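# Finish work order, sort ground shafts, leave grinder safe

## Task

As operator of a grinding cell whose handover from the previous shift was never checked, complete the work order and place the good shaft in the good tray. Any ground shaft that is not good goes to the rework tray if further grinding can bring it into size, otherwise to the scrap tray. At the end the machine and the bench must both be idle with no alarm, the wheel head must sit at its rest, no shaft may remain inside the guard, the guard must be shut, and the master shaft must lie in its cradle.

## Robot and tools

Robot: two six-joint arms, left_arm and right_arm, each with a parallel gripper. Joint order per arm: waist, shoulder, elbow, forearm roll, wrist pitch, wrist roll. left_arm's fingers can fold: grip parts with the outer quarter of the pads (near the tips); deeper grips may be loose or slip, and pressing fingertips into a surface folds them. right_arm's fingers are rigid.

Frame: positions in results are in metres in one scene frame. Origin is at table-top height, midway between the nominal arm bases; +z up, +x out over the table, left_arm on the +y side. Printed hand poses may be a few cm off. The grinder is behind the bases (toward -x), facing the arms, headstock toward -y. end_effector_position is the point between closed pads; fingers point along gripper +z and open along its y.

execute_actions: argument actions, a list holding one action (empty list just reports state), plus optional cameras (names cam_low, cam_centres, cam_left_wrist, cam_right_wrist; [] for none). An action may contain rows, steps, until, and device commands under machine or bench. rows: up to 15 rows, each used for one 1/30 s step. Every row is a single flat list of 18 numbers, each in [-1, 1], covering both arms: left_arm's 6 joint values, then its gripper position, force_limit, speed; then the same 9 for right_arm. Joint values are offsets, scaled so 1.0 = 1.553 rad (waist, shoulder), 2.33 rad (elbow), 2.913 rad (the three wrist joints), measured from the Joint targets as they stood when the action began (not from the previous row); sending 0 keeps that joint on its target. Gripper position is absolute: +1 fully open (140 mm), about -0.8 pads touch, -1 closes until blocked. force_limit -1..+1 sets grip force (roughly 14 to 58 N slow close); speed -1..+1 sets finger speed (about 30 to 250 mm/s); faster closes grip harder. Both start at +1. To leave a gripper unchanged, resend its last three numbers. steps: 1 to 450, at least one per row, default 15; the arm keeps heading for the last row's target afterwards. Joint ranges: elbow ±2.792 rad, the rest ±6.283 rad; exceeding a limit by over 0.010 rad is refused.

until: stops the action at the first step where every listed condition holds, reading only machine or bench fields, e.g. {"machine": {"state": "idle"}}, or with a comparison like [">=", 2]; numbers need a comparison. {"all": {"status": "ended"}} waits for all motions to finish; {"any": ...} for one that was running.

move: target is one 18-number row or a list of up to 15 rows, all offsets from the current Joint targets (same layout and scaling as rows). speed: rad/s of the fastest joint, 0.01 to 3.92, default 0.5 (far too fast for touching). blend: corner rounding in rad for lists. stop_force: 10 to 80 N, ends an arm's path when it feels that much push; use a slow speed, omit it when backing away from contact. zero (with stop_force) re-zeros the force reading; blocking=false returns early (not with stop_force). Result adds a move: line (done, off_target, held, fault, moving).

wait: seconds 0 to 10, arms hold, devices continue. stop: brakes a running move. zoom_image: camera plus region [x0, y0, x1, y1] pixels, at most 504x504. show_instructions: shows the reference pages (the work order). finished_scene: scene = this scene's number; irreversible.

Machine commands (one object or a list of up to 8, run in sequence): guard shut/open, quill forward/back, page setup/sizes/readings, register + value + write together to set a register (lengths in mm, diameters), cycle_start, feed_hold, reset, home, gauge (on seat gauge_at), dress, air_blast, stop. Seats count from the drive end, which goes to the headstock. cycle_start needs guard shut, quill clamped on a shaft, wheel head at rest, a stored program number in program, no alarm. Any arm or shaft inside the light curtain stops things with cell_fault. The guard edge trips if it meets something rising; then command open, then shut. Bench: measure reads a shaft resting untouched with its thick middle in both V blocks; results in no_1..no_11 after about 12 s (no_6..no_8 are burn percent of reject level). Compare these with the work order to decide good, rework (oversize, can be ground more) or scrap.

Results: joint positions, velocities, targets (rad, rad/s), torques, external torques, flange force, end effector pose, object_status (2 = closed on something), position_measured counts (3 open, 230 pads meet), machine fields (state, guard_state, quill_state, entry, alarm, page values) and bench fields, plus lines like joint sent to its limit, joint command not followed, MOTOR HOT.

Avoid: dropping parts or pushing anything off the table, hitting or squeezing the other arm, ramming surfaces (144 N or joint torque limits cause a 10 s stop), holding heavy parts off-centre or stretched out long (motor heat), and touching a shaft while the bench reads.

Each tool is called after ">>>" by a JSON object that holds its "op" and its "data", one argument or row to a line.

Reference images:

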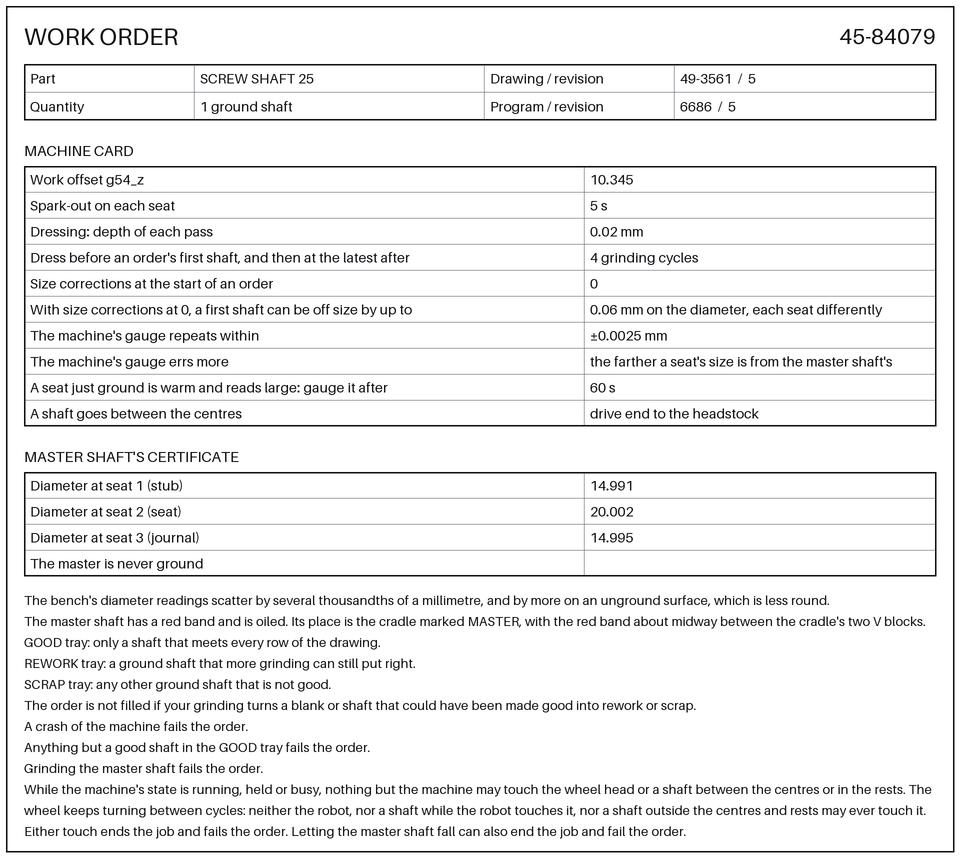

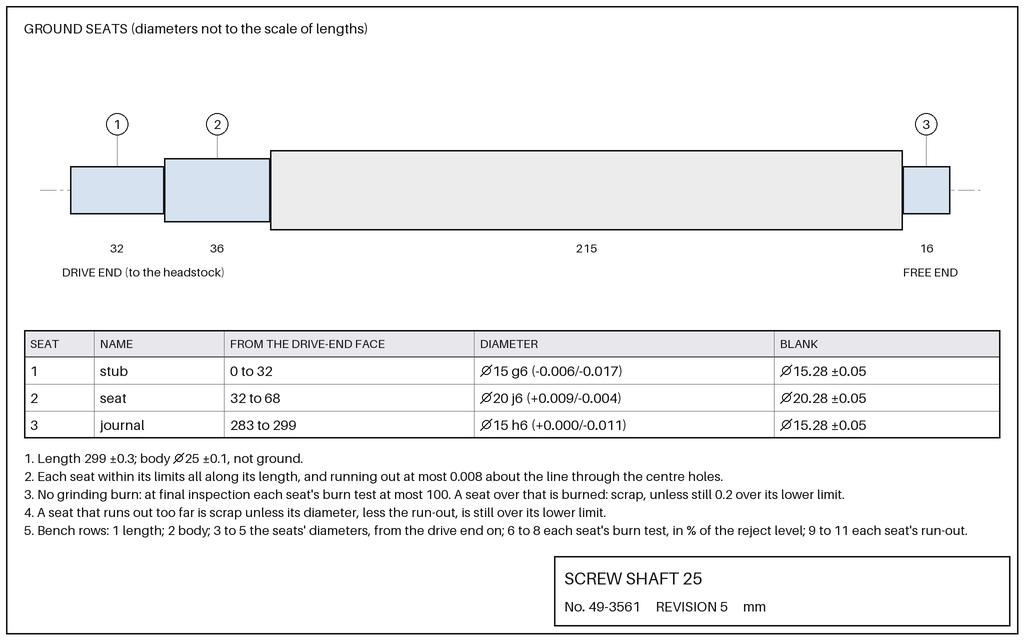

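## Session

>>> {"op": "execute_actions", "data": {
  "actions": []
}}

Scene clock: 0.00 s.
left_arm: end_effector_position=(+0.5204, +0.6816, +0.3885) position_measured=3 object_status=3 end_effector_quat_wxyz=(-0.034, +0.999, +0.011, +0.018) | right_arm: end_effector_position=(+0.4162, -0.4805, +0.3886) position_measured=3 object_status=3 end_effector_quat_wxyz=(+0.000, -0.012, +1.000, +0.000)
Joint positions: left_arm=[-0.195 -0.211 1.886 0.073 1.442 1.383] | right_arm=[-3.002 0.193 -1.87 0 -1.464 1.711]
Joint velocities: within noise
Joint torques (N m): no reading
External joint torques (N m): no reading
Flange force (N): no reading
Joint targets: left_arm=[-0.195 -0.211 1.886 0.073 1.442 1.383] | right_arm=[-3.002 0.193 -1.870 0.000 -1.464 1.711]
Tool commands: left_gripper/position=+1.0 left_gripper/force_limit=+1.0 left_gripper/speed=+1.0 right_gripper/position=+1.0 right_gripper/force_limit=+1.0 right_gripper/speed=+1.0
machine.setup: program=+6686 g54_z=+10.345 wheel_d=+297.611 sparkout_s=+5.0 dress_depth=+0.020 gauge_at=+1 gauge_zero=+0.171 program_revision=+5 since_dress=+1 stored1_number=+6562 stored1_revision=+2 stored2_number=+3286 stored2_revision=+4 stored3_number=+6686 stored3_revision=+5 stored4_number=+9000 stored4_revision=+1
machine: state=idle guard_state=shut guard_edge=clear quill_state=forward_empty guard_answer=taken quill_answer=taken page=setup entry=no_entry entries=0 alarm=no_alarm idle_s=3600 queue=idle queue_left=0
bench: message=nothing_yet readings=0 no_1=0.000 no_2=0.000 no_3=0.000 no_4=0.000 no_5=0.000 no_6=0 no_7=0 no_8=0 no_9=0.000 no_10=0.000 no_11=0.000

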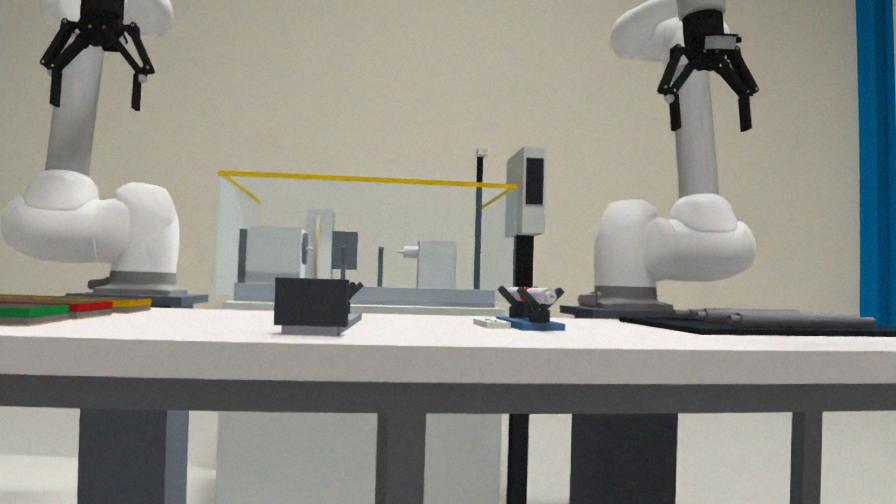

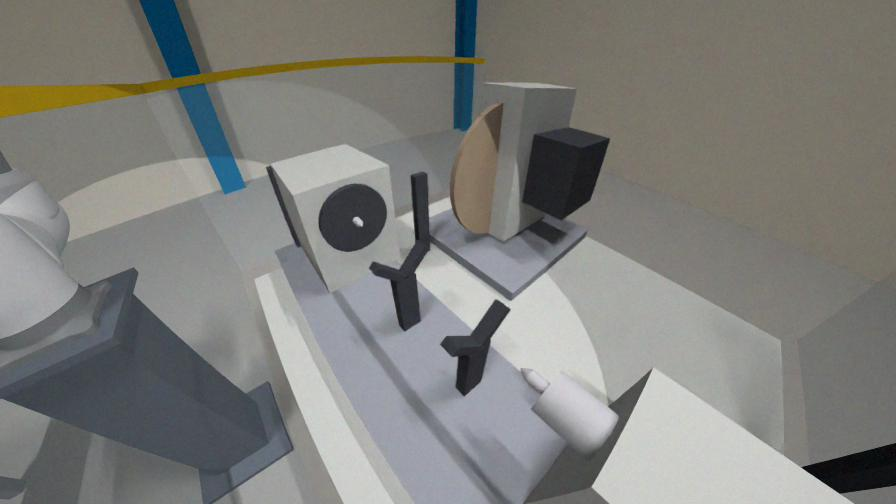

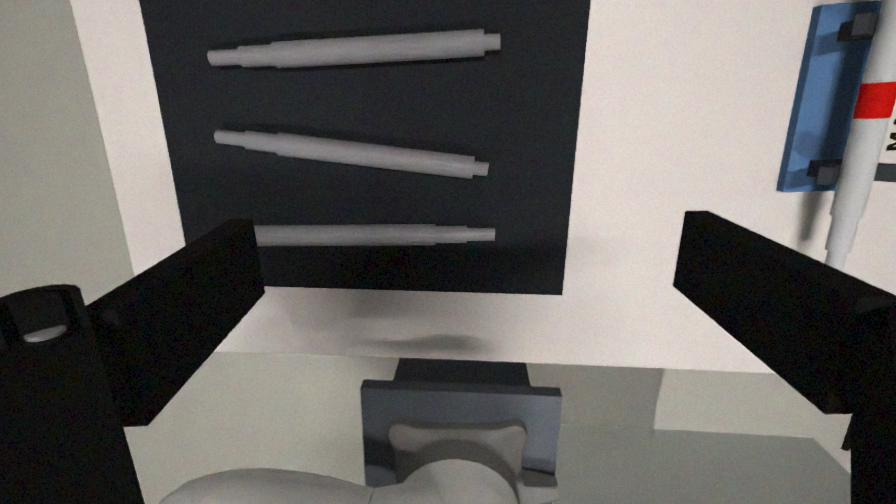

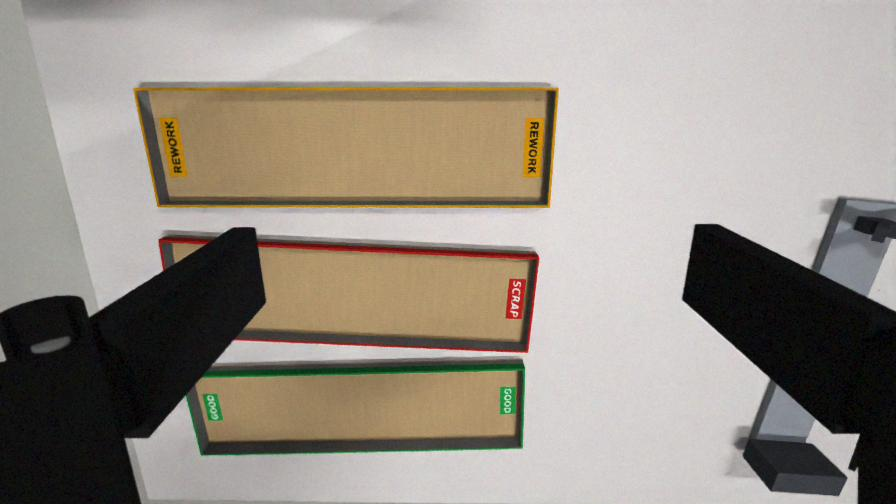

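>>> {"op": "zoom_image", "data": {
  "camera": "cam_left_wrist",
  "region": [140, 0, 600, 300]
}}

>>> {"op": "zoom_image", "data": {
  "camera": "cam_centres",
  "region": [250, 80, 650, 440]
}}

>>> {"op": "zoom_image", "data": {
  "camera": "cam_low",
  "region": [200, 140, 600, 350]
}}

>>> {"op": "execute_actions", "data": {
  "actions": [
    {"machine":{"page":"sizes"},"steps":2}
  ],
  "cameras": []
}}

>>> {"op": "execute_actions", "data": {
  "actions": [
    {"machine":{"page":"readings"},"steps":2}
  ],
  "cameras": []
}}

Scaled by 1.096 from the camera's 896x504 image, which has a finer 1280x720 frame.

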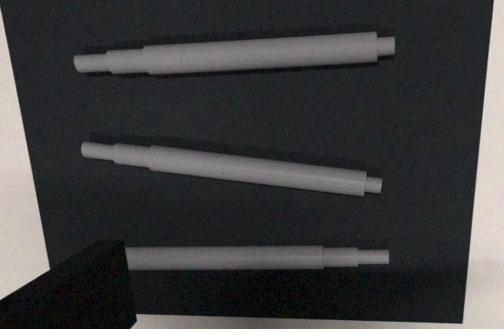

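Scaled by 1.260 from the camera's 896x504 image, which has a finer 1280x720 frame.

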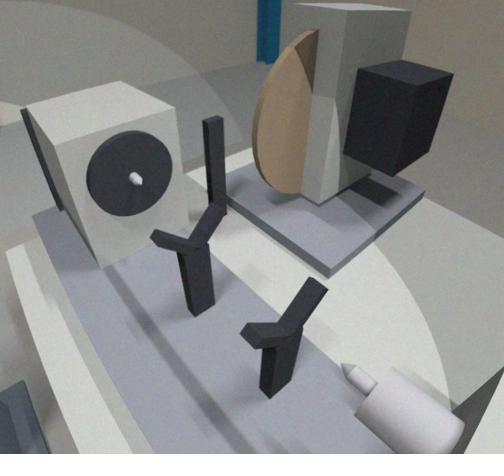

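Scaled by 1.260 from the camera's 896x504 image, which has a finer 1280x720 frame.

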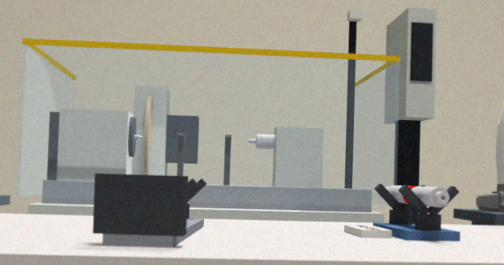

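Scene clock: 52.50 s.
left_arm: end_effector_position=(+0.5204, +0.6816, +0.3885) position_measured=3 object_status=3 end_effector_quat_wxyz=(-0.034, +0.999, +0.011, +0.018) | right_arm: end_effector_position=(+0.4162, -0.4805, +0.3886) position_measured=3 object_status=3 end_effector_quat_wxyz=(+0.000, -0.012, +1.000, +0.000)
Joint positions: left_arm=[-0.195 -0.211 1.886 0.073 1.442 1.383] | right_arm=[-3.002 0.193 -1.87 0 -1.464 1.711]
Joint velocities: within noise
Joint torques (N m): left_arm=[3.4 -19.44 -44.04 4.17 0.46 -0.06] | right_arm=[1.99 23.18 42 -4.01 -0.42 -0.26]
External joint torques (N m): left_arm=[-3.33 -0.51 2.37 0.29 -0.58 0.06] | right_arm=[-2.04 -1.16 -0.08 -0.3 0.36 0.26]
Flange force (N): left_arm=[-5.2 7.4 4.2] | right_arm=[-2.5 -3.9 1.0]
Joint targets: left_arm=[-0.195 -0.211 1.886 0.073 1.442 1.383] | right_arm=[-3.002 0.193 -1.870 0.000 -1.464 1.711]
Tool commands: left_gripper/position=+1.0 left_gripper/force_limit=+1.0 left_gripper/speed=+1.0 right_gripper/position=+1.0 right_gripper/force_limit=+1.0 right_gripper/speed=+1.0
machine.sizes: size_1=+0.000 size_2=+0.000 size_3=+0.000 aim_1=+14.989 aim_2=+20.003 aim_3=+14.995
machine: state=idle guard_state=shut guard_edge=clear quill_state=forward_empty guard_answer=taken quill_answer=taken page=sizes entry=no_entry entries=0 alarm=no_alarm idle_s=3652 queue=done queue_left=0
bench: message=nothing_yet readings=0 no_1=0.000 no_2=0.000 no_3=0.000 no_4=0.000 no_5=0.000 no_6=0 no_7=0 no_8=0 no_9=0.000 no_10=0.000 no_11=0.000
No camera images: "cameras" was empty.

Scene clock: 52.77 s.
left_arm: end_effector_position=(+0.5204, +0.6816, +0.3885) position_measured=3 object_status=3 end_effector_quat_wxyz=(-0.034, +0.999, +0.011, +0.018) | right_arm: end_effector_position=(+0.4162, -0.4805, +0.3886) position_measured=3 object_status=3 end_effector_quat_wxyz=(+0.000, -0.012, +1.000, +0.000)
Joint positions: left_arm=[-0.195 -0.211 1.886 0.073 1.442 1.383] | right_arm=[-3.002 0.193 -1.87 0 -1.464 1.711]
Joint velocities: within noise
Joint torques (N m): left_arm=[3.09 -19.61 -44.1 4.19 0.4 -0.04] | right_arm=[1.91 22.98 41.91 -4.02 -0.4 -0.28]
External joint torques (N m): left_arm=[-3.14 -0.29 2.32 0.28 -0.52 0.04] | right_arm=[-1.89 -1.01 0.12 -0.29 0.35 0.28]
Flange force (N): left_arm=[-4.7 7.1 4.1] | right_arm=[-2.5 -3.5 0.6]
Joint targets: left_arm=[-0.195 -0.211 1.886 0.073 1.442 1.383] | right_arm=[-3.002 0.193 -1.870 0.000 -1.464 1.711]
Tool commands: left_gripper/position=+1.0 left_gripper/force_limit=+1.0 left_gripper/speed=+1.0 right_gripper/position=+1.0 right_gripper/force_limit=+1.0 right_gripper/speed=+1.0
machine.readings: gauge_d=+0.000 gauge_d_1=+0.000 gauge_d_2=+0.000 gauge_d_3=+0.000 pos_x=+0.000 pos_z=+0.000 load_peak=+0.0 cycles=+0
machine: state=idle guard_state=shut guard_edge=clear quill_state=forward_empty guard_answer=taken quill_answer=taken page=readings entry=no_entry entries=0 alarm=no_alarm idle_s=3652 queue=done queue_left=0
bench: message=nothing_yet readings=0 no_1=0.000 no_2=0.000 no_3=0.000 no_4=0.000 no_5=0.000 no_6=0 no_7=0 no_8=0 no_9=0.000 no_10=0.000 no_11=0.000
No camera images: "cameras" was empty.

>>> {"op": "execute_actions", "data": {
  "actions": [
    {"machine":[{"page":"setup"},{"dress":true},{"air_blast":true},{"quill":"back"},{"guard":"open"}],"steps":10}
  ],
  "cameras": []
}}

>>> {"op": "zoom_image", "data": {
  "camera": "cam_right_wrist",
  "region": [600, 150, 896, 504]
}}

Scene clock: 61.77 s.
left_arm: end_effector_position=(+0.5204, +0.6816, +0.3885) position_measured=3 object_status=3 end_effector_quat_wxyz=(-0.034, +0.999, +0.011, +0.018) | right_arm: end_effector_position=(+0.4162, -0.4805, +0.3886) position_measured=3 object_status=3 end_effector_quat_wxyz=(+0.000, -0.012, +1.000, +0.000)
Joint positions: left_arm=[-0.195 -0.211 1.886 0.073 1.442 1.383] | right_arm=[-3.002 0.193 -1.87 0 -1.464 1.711]
Joint velocities: within noise
Joint torques (N m): left_arm=[3.2 -19.48 -43.98 4.19 0.47 -0.02] | right_arm=[1.89 23.08 41.9 -4 -0.37 -0.32]
External joint torques (N m): left_arm=[-3.18 -0.29 2.35 0.26 -0.59 0.01] | right_arm=[-1.89 -0.98 0.04 -0.31 0.31 0.32]
Flange force (N): left_arm=[-4.8 7.2 4.3] | right_arm=[-2.3 -3.4 0.7]
Joint targets: left_arm=[-0.195 -0.211 1.886 0.073 1.442 1.383] | right_arm=[-3.002 0.193 -1.870 0.000 -1.464 1.711]
Tool commands: left_gripper/position=+1.0 left_gripper/force_limit=+1.0 left_gripper/speed=+1.0 right_gripper/position=+1.0 right_gripper/force_limit=+1.0 right_gripper/speed=+1.0
machine.setup: program=+6686 g54_z=+10.345 wheel_d=+297.611 sparkout_s=+5.0 dress_depth=+0.020 gauge_at=+1 gauge_zero=+0.171 program_revision=+5 since_dress=+1 stored1_number=+6562 stored1_revision=+2 stored2_number=+3286 stored2_revision=+4 stored3_number=+6686 stored3_revision=+5 stored4_number=+9000 stored4_revision=+1
machine: state=running guard_state=shut guard_edge=clear quill_state=forward_empty guard_answer=taken quill_answer=taken page=setup entry=taken entries=1 alarm=no_alarm idle_s=3661 queue=running queue_left=3
bench: message=nothing_yet readings=0 no_1=0.000 no_2=0.000 no_3=0.000 no_4=0.000 no_5=0.000 no_6=0 no_7=0 no_8=0 no_9=0.000 no_10=0.000 no_11=0.000
No camera images: "cameras" was empty.

Scaled by 1.424 from the camera's 896x504 image, which has a finer 1280x720 frame.

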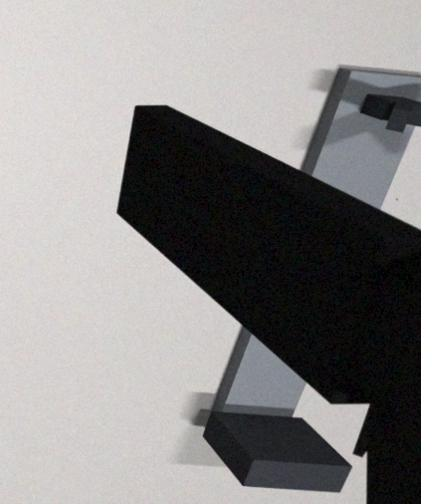

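>>> {"op": "move", "data": {
  "target": [0.1256,0,0,-0.0251,0,-0.4816,1,1,1,-0.0899,0,0,0,0,-0.5393,1,1,1]
}}

Scene clock: 82.20 s.
left_arm: end_effector_position=(+0.5148, +0.7426, +0.3876) position_measured=3 object_status=3 end_effector_quat_wxyz=(+0.009, +0.686, +0.727, +0.009) | right_arm: end_effector_position=(+0.4171, -0.5417, +0.3886) position_measured=3 object_status=3 end_effector_quat_wxyz=(+0.000, -0.665, +0.747, +0.000)
Joint positions: left_arm=[0 -0.211 1.886 0 1.442 -0.02] | right_arm=[-3.142 0.193 -1.87 0 -1.464 0.14]
Joint velocities: within noise
Joint torques (N m): left_arm=[3.19 -19.41 -44.05 3.96 0.45 0.26] | right_arm=[1.83 23.28 41.97 -4.12 -0.29 -0.43]
External joint torques (N m): left_arm=[-3.15 -0.73 2.35 0.36 -0.53 -0.26] | right_arm=[-1.85 -1.18 -0.03 -0.24 0.27 0.43]
Flange force (N): left_arm=[-8.3 -4.3 4.6] | right_arm=[3.1 -2.5 0.8]
Joint targets: left_arm=[0.000 -0.211 1.886 0.000 1.442 -0.020] | right_arm=[-3.142 0.193 -1.870 0.000 -1.464 0.140]
machine.setup: program=+6686 g54_z=+10.345 wheel_d=+297.611 sparkout_s=+5.0 dress_depth=+0.020 gauge_at=+1 gauge_zero=+0.171 program_revision=+5 since_dress=+1 stored1_number=+6562 stored1_revision=+2 stored2_number=+3286 stored2_revision=+4 stored3_number=+6686 stored3_revision=+5 stored4_number=+9000 stored4_revision=+1
machine: state=running guard_state=shut guard_edge=clear quill_state=forward_empty guard_answer=taken quill_answer=taken page=setup entry=taken entries=1 alarm=no_alarm idle_s=3681 queue=running queue_left=3
bench: message=nothing_yet readings=0 no_1=0.000 no_2=0.000 no_3=0.000 no_4=0.000 no_5=0.000 no_6=0 no_7=0 no_8=0 no_9=0.000 no_10=0.000 no_11=0.000
move: done

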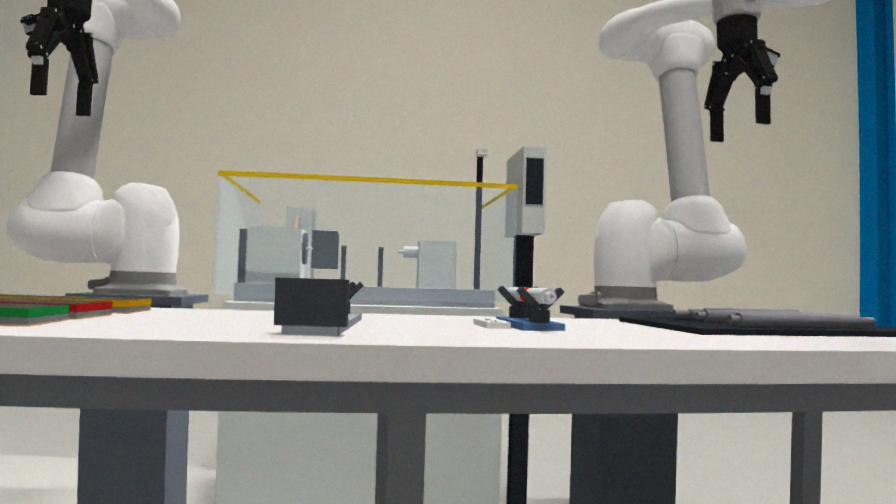

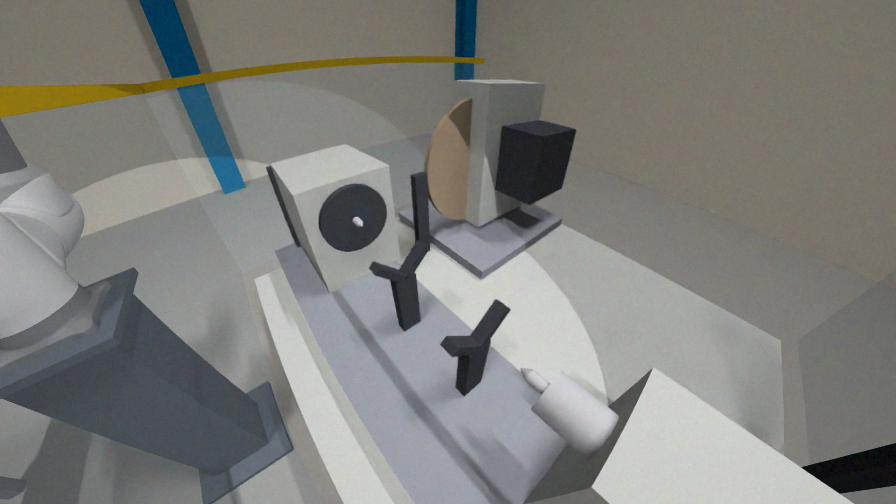

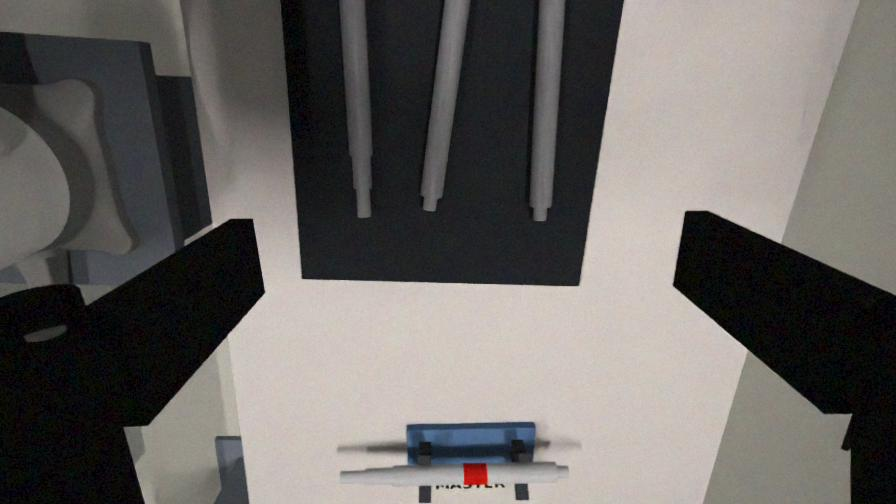

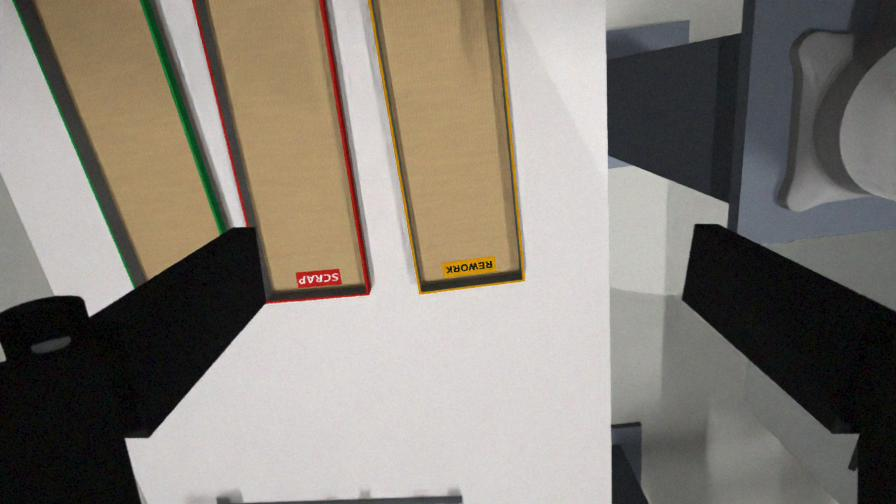

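>>> {"op": "move", "data": {
  "target": [0.1203,0.1788,0.0006,0,-0.0874,0.084,1,1,1,0.5069,-0.2942,0.2125,0,-0.0133,0.7695,1,1,1],
  "cameras": ["cam_left_wrist","cam_right_wrist"]
}}

Scene clock: 157.43 s.
left_arm: end_effector_position=(+0.6202, +0.8501, +0.2489) position_measured=3 object_status=3 end_effector_quat_wxyz=(+0.000, +0.707, +0.707, +0.000) | right_arm: end_effector_position=(+0.4997, -0.0197, +0.3999) position_measured=3 object_status=3 end_effector_quat_wxyz=(+0.000, +0.000, +1.000, +0.000)
Joint positions: left_arm=[0.187 0.067 1.887 0 1.187 0.225] | right_arm=[-2.354 -0.264 -1.375 0 -1.503 2.381]
Joint velocities: within noise
Joint torques (N m): left_arm=[3.29 -45.8 -41.05 3.71 0.59 -0.05] | right_arm=[1.67 71.68 42.31 -4.01 -0.41 -0.35]
External joint torques (N m): left_arm=[-3.55 0.29 2.32 0.3 -0.61 0.05] | right_arm=[-1.64 -2.11 -0.08 -0.29 0.37 0.35]
Flange force (N): left_arm=[-7.1 -2.0 4.2] | right_arm=[-3.6 0.9 1.0]
Joint targets: left_arm=[0.187 0.067 1.887 0.000 1.187 0.225] | right_arm=[-2.354 -0.264 -1.375 0.000 -1.503 2.382]
machine.setup: program=+6686 g54_z=+10.345 wheel_d=+297.531 sparkout_s=+5.0 dress_depth=+0.020 gauge_at=+1 gauge_zero=+0.171 program_revision=+5 since_dress=+0 stored1_number=+6562 stored1_revision=+2 stored2_number=+3286 stored2_revision=+4 stored3_number=+6686 stored3_revision=+5 stored4_number=+9000 stored4_revision=+1
machine: state=idle guard_state=open guard_edge=clear quill_state=back guard_answer=taken quill_answer=taken page=setup entry=taken entries=2 alarm=no_alarm idle_s=3756 queue=done queue_left=0
bench: message=nothing_yet readings=0 no_1=0.000 no_2=0.000 no_3=0.000 no_4=0.000 no_5=0.000 no_6=0 no_7=0 no_8=0 no_9=0.000 no_10=0.000 no_11=0.000
move: done
Images, in order (width x height): cam_left_wrist 896x504, cam_right_wrist 896x504.

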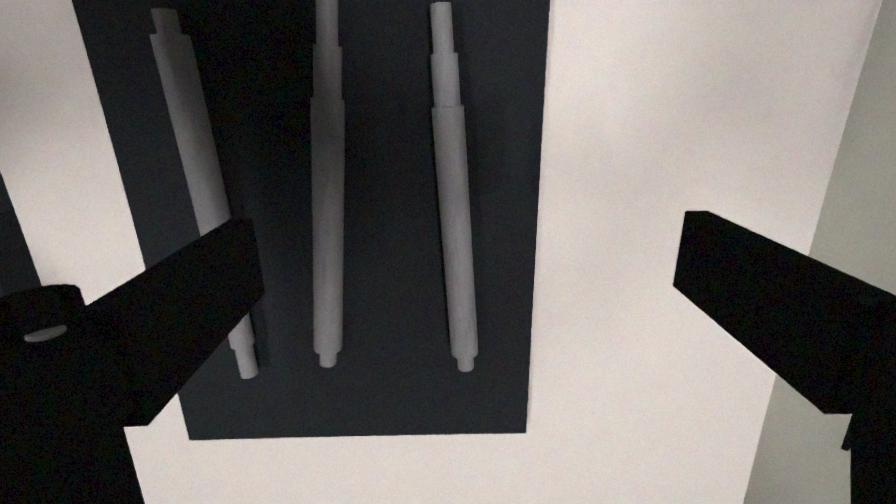

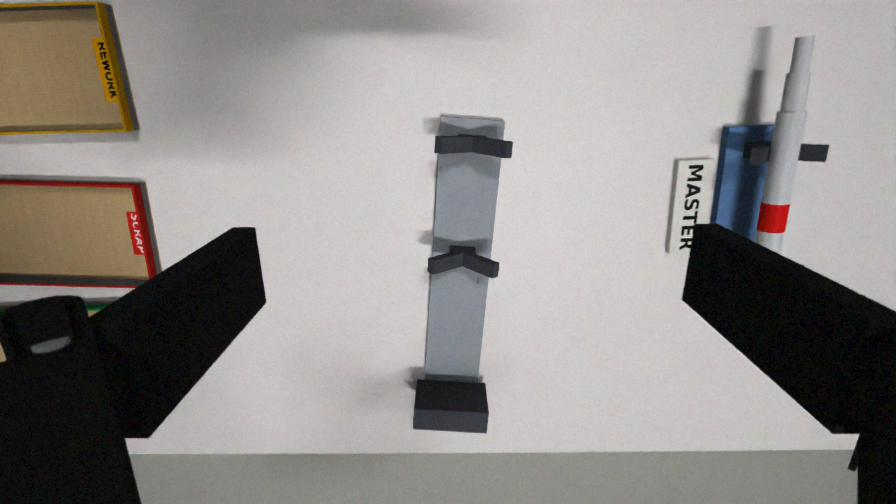

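>>> {"op": "move", "data": {
  "target": [-0.0416,0.0593,0.0694,0,-0.0871,-0.0466,0.2,1,0,0.7977,0.144,0.0427,0,-0.111,-0.6535,1,1,1],
  "cameras": ["cam_low","cam_left_wrist","cam_right_wrist"]
}}

Scene clock: 227.20 s.
left_arm: end_effector_position=(+0.6170, +0.8131, +0.1190) position_measured=104 object_status=3 end_effector_quat_wxyz=(+0.000, +0.682, +0.732, +0.000) | right_arm: end_effector_position=(-0.2512, +0.0003, +0.5999) position_measured=3 object_status=3 end_effector_quat_wxyz=(+0.000, +1.000, +0.001, +0.000)
Joint positions: left_arm=[0.122 0.159 2.049 0 0.934 0.089] | right_arm=[-1.115 -0.04 -1.275 0 -1.826 0.478]
Joint velocities: within noise
Joint torques (N m): left_arm=[3.22 -49.86 -35.82 3.16 0.54 -0.05] | right_arm=[3.21 46.85 40.82 -3.96 -0.44 -0.46]
External joint torques (N m): left_arm=[-3.16 -0.12 2.27 0.32 -0.55 0.05] | right_arm=[-3.24 -1.74 0.08 -0.29 0.41 0.46]
Flange force (N): left_arm=[-6.3 -3.8 3.0] | right_arm=[3.2 -4.9 -0.1]
Joint targets: left_arm=[0.122 0.159 2.049 0.000 0.934 0.089] | right_arm=[-1.115 -0.040 -1.275 0.000 -1.826 0.478]
machine.setup: program=+6686 g54_z=+10.345 wheel_d=+297.531 sparkout_s=+5.0 dress_depth=+0.020 gauge_at=+1 gauge_zero=+0.171 program_revision=+5 since_dress=+0 stored1_number=+6562 stored1_revision=+2 stored2_number=+3286 stored2_revision=+4 stored3_number=+6686 stored3_revision=+5 stored4_number=+9000 stored4_revision=+1
machine: state=idle guard_state=open guard_edge=clear quill_state=back guard_answer=taken quill_answer=taken page=setup entry=taken entries=2 alarm=no_alarm idle_s=3825 queue=done queue_left=0
bench: message=nothing_yet readings=0 no_1=0.000 no_2=0.000 no_3=0.000 no_4=0.000 no_5=0.000 no_6=0 no_7=0 no_8=0 no_9=0.000 no_10=0.000 no_11=0.000
move: done
Images, in order (width x height): cam_low 896x504, cam_left_wrist 896x504, cam_right_wrist 896x504.

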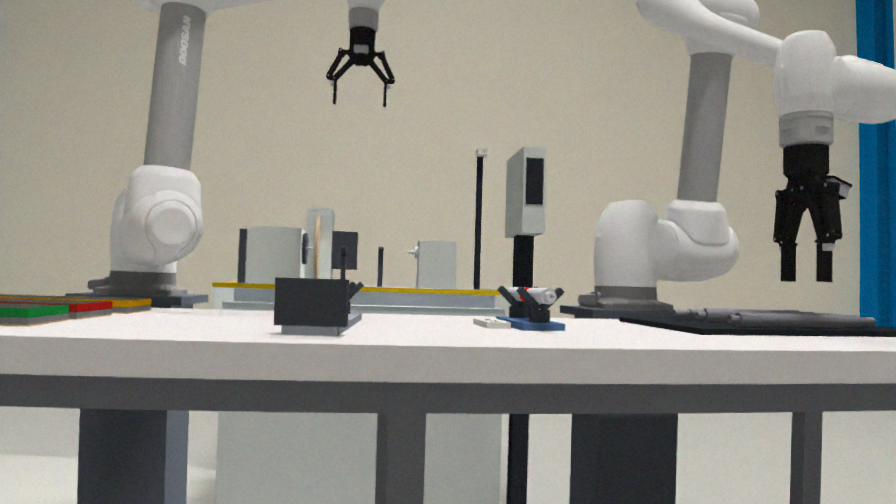

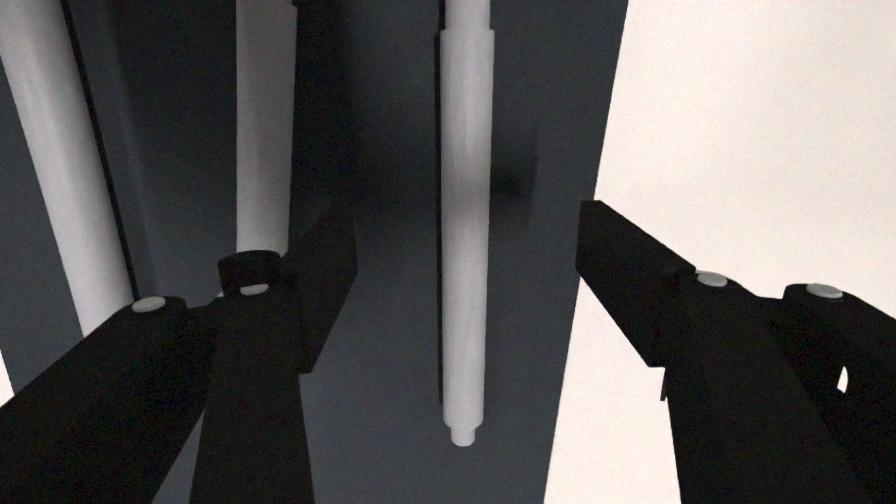

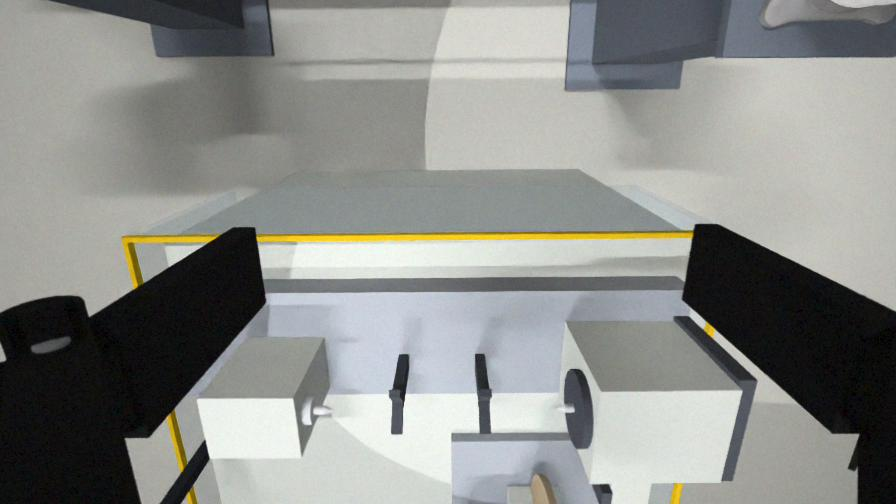

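>>> {"op": "move", "data": {
  "target": [-0.004,0.0815,-0.0119,0,-0.0339,-0.0021,-0.85,0,0,0.1711,-0.0947,-0.0069,0,0.056,0.0915,1,1,1],
  "cameras": ["cam_left_wrist","cam_right_wrist"]
}}

Scene clock: 288.00 s.
left_arm: end_effector_position=(+0.6587, +0.8161, +0.0590) position_measured=232 object_status=3 end_effector_quat_wxyz=(+0.000, +0.682, +0.732, +0.000) | right_arm: end_effector_position=(-0.4512, -0.0004, +0.4999) position_measured=3 object_status=3 end_effector_quat_wxyz=(+0.000, +1.000, +0.001, +0.000)
Joint positions: left_arm=[0.116 0.285 2.021 0 0.835 0.083] | right_arm=[-0.849 -0.187 -1.291 0 -1.663 0.744]
Joint velocities: within noise
Joint torques (N m): left_arm=[3.31 -60.55 -32.77 2.9 0.63 -0.02] | right_arm=[1.51 62.5 42.08 -4.07 -0.2 -0.38]
External joint torques (N m): left_arm=[-3.22 0.34 1.8 0.31 -0.64 0.02] | right_arm=[-1.66 -0.73 0.02 -0.29 0.15 0.38]
Flange force (N): left_arm=[-5.9 -2.8 2.9] | right_arm=[0.6 -2.2 0.1]
Joint targets: left_arm=[0.116 0.285 2.021 0.000 0.835 0.083] | right_arm=[-0.849 -0.187 -1.291 0.000 -1.663 0.745]
machine.setup: program=+6686 g54_z=+10.345 wheel_d=+297.531 sparkout_s=+5.0 dress_depth=+0.020 gauge_at=+1 gauge_zero=+0.171 program_revision=+5 since_dress=+0 stored1_number=+6562 stored1_revision=+2 stored2_number=+3286 stored2_revision=+4 stored3_number=+6686 stored3_revision=+5 stored4_number=+9000 stored4_revision=+1
machine: state=idle guard_state=open guard_edge=clear quill_state=back guard_answer=taken quill_answer=taken page=setup entry=taken entries=2 alarm=no_alarm idle_s=3885 queue=done queue_left=0
bench: message=nothing_yet readings=0 no_1=0.000 no_2=0.000 no_3=0.000 no_4=0.000 no_5=0.000 no_6=0 no_7=0 no_8=0 no_9=0.000 no_10=0.000 no_11=0.000
move: done
Images, in order (width x height): cam_left_wrist 896x504, cam_right_wrist 896x504.

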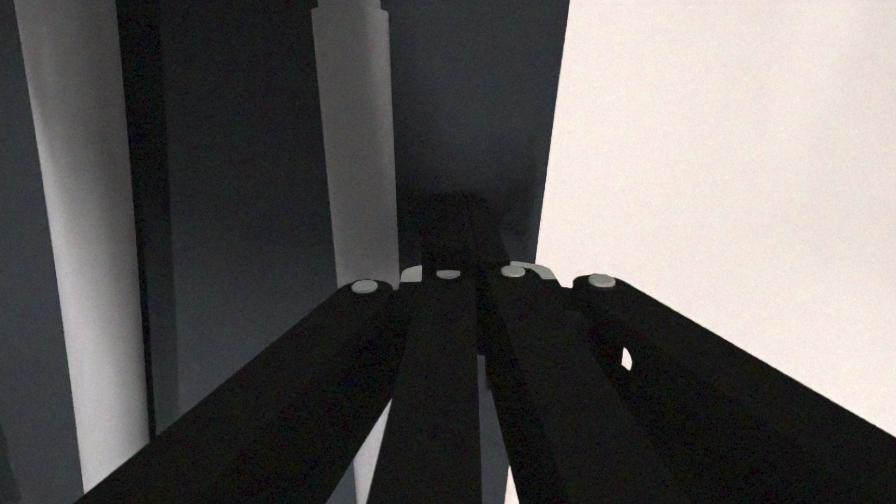

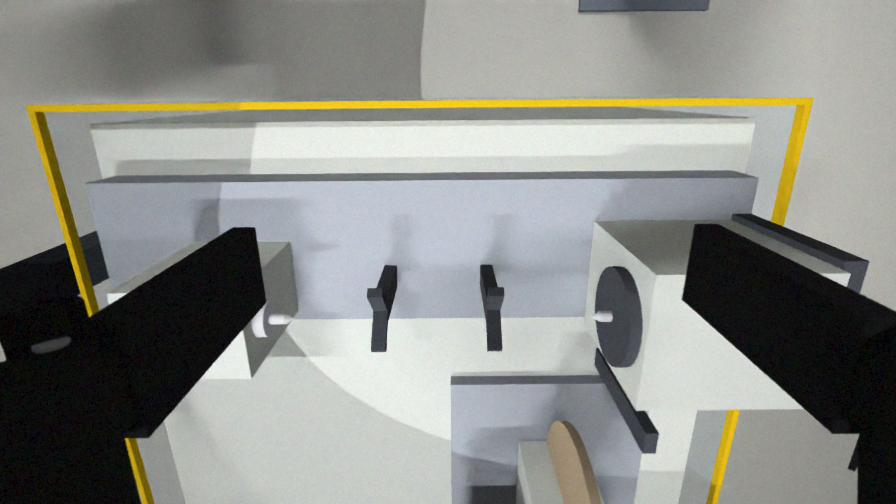

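>>> {"op": "move", "data": {
  "target": [0,0.0327,0.011,0,-0.0262,0,-0.85,0,0,0,0,0,0,0,0,1,1,1],
  "stop_force": 12,
  "speed": 0.02,
  "cameras": ["cam_left_wrist"]
}}

Scene clock: 309.13 s.
left_arm: end_effector_position=(+0.6591, +0.8162, +0.0438) position_measured=232 object_status=3 end_effector_quat_wxyz=(+0.000, +0.682, +0.732, +0.000) | right_arm: end_effector_position=(-0.4513, -0.0005, +0.4998) position_measured=3 object_status=3 end_effector_quat_wxyz=(+0.000, +1.000, +0.001, +0.000)
Joint positions: left_arm=[0.116 0.305 2.031 0 0.806 0.083] | right_arm=[-0.849 -0.187 -1.291 0 -1.663 0.745]
Joint velocities: within noise
Joint torques (N m): left_arm=[3.1 -47.36 -25.4 2.76 -1.28 -0.01] | right_arm=[1.67 64.08 42.07 -4.04 -0.39 -0.28]
External joint torques (N m): left_arm=[-3.18 -13.77 -4.78 0.37 1.27 0.02] | right_arm=[-1.63 -3.01 -0.19 -0.3 0.35 0.28]
Flange force (N): left_arm=[-6.5 -7.6 -22.7] | right_arm=[-1.4 -4.8 0.6]
Joint targets: left_arm=[0.116 0.305 2.031 0.000 0.806 0.083] | right_arm=[-0.849 -0.187 -1.291 0.000 -1.663 0.745]
machine.setup: program=+6686 g54_z=+10.345 wheel_d=+297.531 sparkout_s=+5.0 dress_depth=+0.020 gauge_at=+1 gauge_zero=+0.171 program_revision=+5 since_dress=+0 stored1_number=+6562 stored1_revision=+2 stored2_number=+3286 stored2_revision=+4 stored3_number=+6686 stored3_revision=+5 stored4_number=+9000 stored4_revision=+1
machine: state=idle guard_state=open guard_edge=clear quill_state=back guard_answer=taken quill_answer=taken page=setup entry=taken entries=2 alarm=no_alarm idle_s=3906 queue=done queue_left=0
bench: message=nothing_yet readings=0 no_1=0.000 no_2=0.000 no_3=0.000 no_4=0.000 no_5=0.000 no_6=0 no_7=0 no_8=0 no_9=0.000 no_10=0.000 no_11=0.000
move: contact (left_arm); left_arm: the wrist pitch is farthest, 0.047 rad from its target
Images, in order (width x height): cam_left_wrist 896x504.

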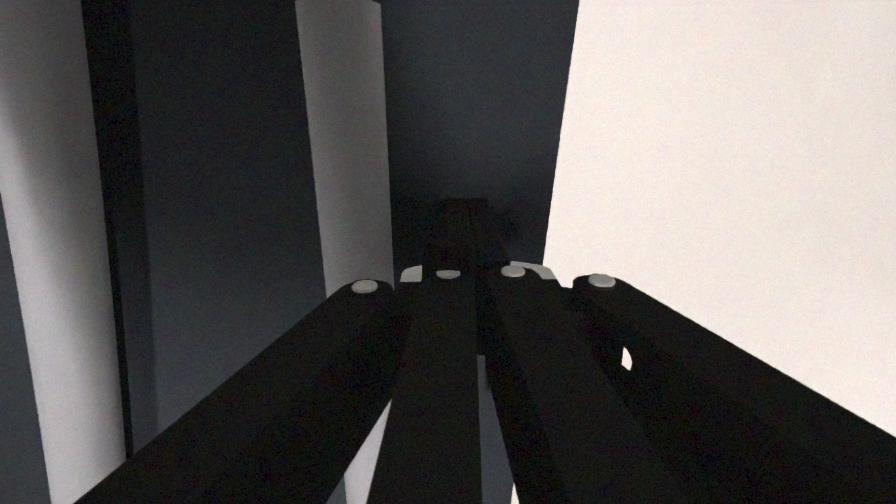

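>>> {"op": "move", "data": {
  "target": [
    [0,-0.042,-0.0173,0,0.0361,0,-0.85,0,0,0,0,0,0,0,0,1,1,1],
    [-0.0018,-0.0804,0.0159,0,0.03,-0.001,0.2,0,0,0,0,0,0,0,0,1,1,1],
    [-0.0018,-0.0393,0.0332,0,-0.0057,-0.001,0.2,0,0,0,0,0,0,0,0,1,1,1]
  ],
  "speed": [0.3,0.2,0.1],
  "cameras": ["cam_left_wrist"]
}}

Scene clock: 335.53 s.
left_arm: end_effector_position=(+0.6172, +0.8081, +0.0475) position_measured=104 object_status=3 end_effector_quat_wxyz=(+0.000, +0.681, +0.732, +0.000) | right_arm: end_effector_position=(-0.4513, -0.0005, +0.4998) position_measured=3 object_status=3 end_effector_quat_wxyz=(+0.000, +1.000, +0.001, +0.000)
Joint positions: left_arm=[0.113 0.244 2.108 0 0.79 0.08] | right_arm=[-0.849 -0.187 -1.291 0 -1.663 0.745]
Joint velocities: within noise
Joint torques (N m): left_arm=[3.45 -55.12 -31.05 2.73 0.5 -0.02] | right_arm=[1.92 63.91 42.09 -4.05 -0.45 -0.29]
External joint torques (N m): left_arm=[-3.46 0.44 1.3 0.36 -0.51 0.02] | right_arm=[-1.89 -2.46 0 -0.31 0.41 0.29]
Flange force (N): left_arm=[-6.6 -1.5 2.5] | right_arm=[-0.8 -4.7 0.4]
Joint targets: left_arm=[0.113 0.244 2.108 0.000 0.790 0.080] | right_arm=[-0.849 -0.187 -1.291 0.000 -1.663 0.745]
machine.setup: program=+6686 g54_z=+10.345 wheel_d=+297.531 sparkout_s=+5.0 dress_depth=+0.020 gauge_at=+1 gauge_zero=+0.171 program_revision=+5 since_dress=+0 stored1_number=+6562 stored1_revision=+2 stored2_number=+3286 stored2_revision=+4 stored3_number=+6686 stored3_revision=+5 stored4_number=+9000 stored4_revision=+1
machine: state=idle guard_state=open guard_edge=clear quill_state=back guard_answer=taken quill_answer=taken page=setup entry=taken entries=2 alarm=no_alarm idle_s=3932 queue=done queue_left=0
bench: message=nothing_yet readings=0 no_1=0.000 no_2=0.000 no_3=0.000 no_4=0.000 no_5=0.000 no_6=0 no_7=0 no_8=0 no_9=0.000 no_10=0.000 no_11=0.000
move: done
Images, in order (width x height): cam_left_wrist 896x504.

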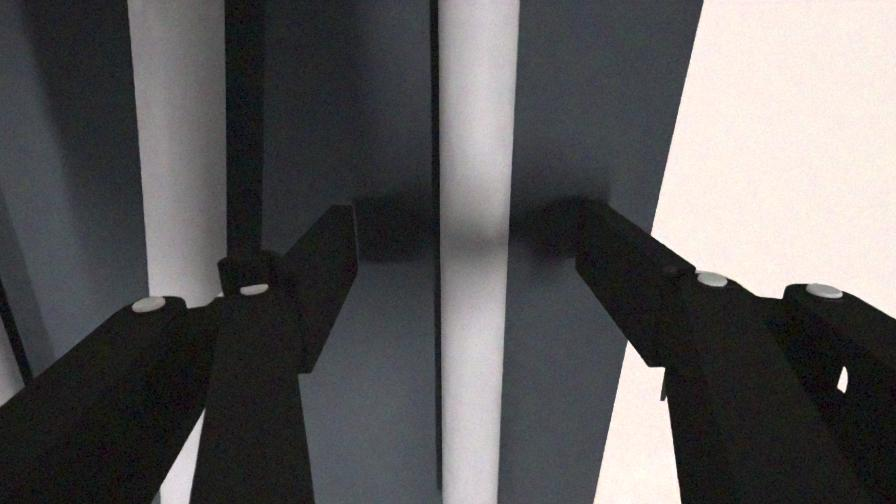

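>>> {"op": "execute_actions", "data": {
  "actions": [
    {"rows":[[0,0,0,0,0,0,-1,0,-1,0,0,0,0,0,0,1,1,1]],"steps":105}
  ],
  "cameras": ["cam_left_wrist"]
}}

Scene clock: 343.30 s.
left_arm: end_effector_position=(+0.6172, +0.8081, +0.0475) position_measured=195 object_status=2 end_effector_quat_wxyz=(+0.000, +0.681, +0.732, +0.000) | right_arm: end_effector_position=(-0.4513, -0.0005, +0.4998) position_measured=3 object_status=3 end_effector_quat_wxyz=(+0.000, +1.000, +0.001, +0.000)
Joint positions: left_arm=[0.113 0.244 2.108 0 0.79 0.08] | right_arm=[-0.849 -0.187 -1.291 0 -1.663 0.745]
Joint velocities: within noise
Joint torques (N m): left_arm=[3.67 -50.67 -29.17 2.28 0.21 -0.56] | right_arm=[1.79 63.61 42.11 -4.07 -0.47 -0.3]
External joint torques (N m): left_arm=[-3.53 -4.21 -0.53 0.8 -0.22 0.56] | right_arm=[-1.73 -2.34 -0.16 -0.27 0.42 0.3]
Flange force (N): left_arm=[-6.1 -4.3 -5.5] | right_arm=[-0.6 -4.1 0.7]
Joint targets: left_arm=[0.113 0.244 2.108 0.000 0.790 0.080] | right_arm=[-0.849 -0.187 -1.291 0.000 -1.663 0.745]
machine.setup: program=+6686 g54_z=+10.345 wheel_d=+297.531 sparkout_s=+5.0 dress_depth=+0.020 gauge_at=+1 gauge_zero=+0.171 program_revision=+5 since_dress=+0 stored1_number=+6562 stored1_revision=+2 stored2_number=+3286 stored2_revision=+4 stored3_number=+6686 stored3_revision=+5 stored4_number=+9000 stored4_revision=+1
machine: state=idle guard_state=open guard_edge=clear quill_state=back guard_answer=taken quill_answer=taken page=setup entry=taken entries=2 alarm=no_alarm idle_s=3940 queue=done queue_left=0
bench: message=nothing_yet readings=0 no_1=0.000 no_2=0.000 no_3=0.000 no_4=0.000 no_5=0.000 no_6=0 no_7=0 no_8=0 no_9=0.000 no_10=0.000 no_11=0.000
Images, in order (width x height): cam_left_wrist 896x504.

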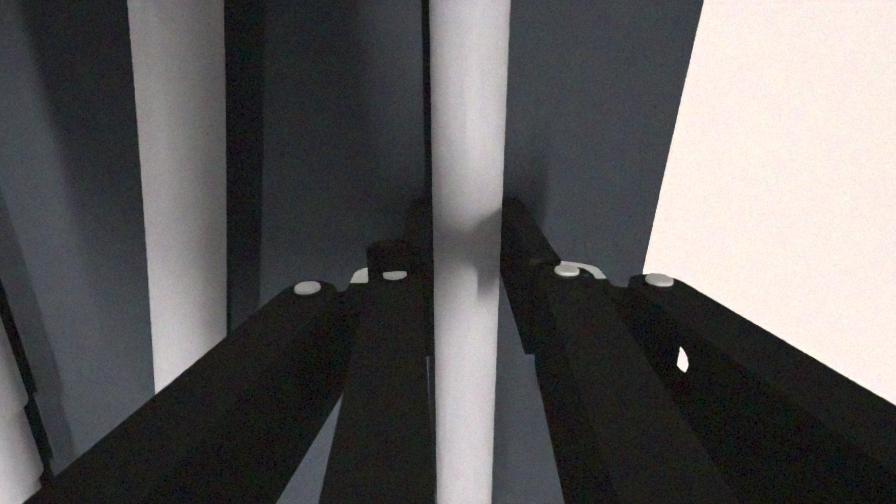

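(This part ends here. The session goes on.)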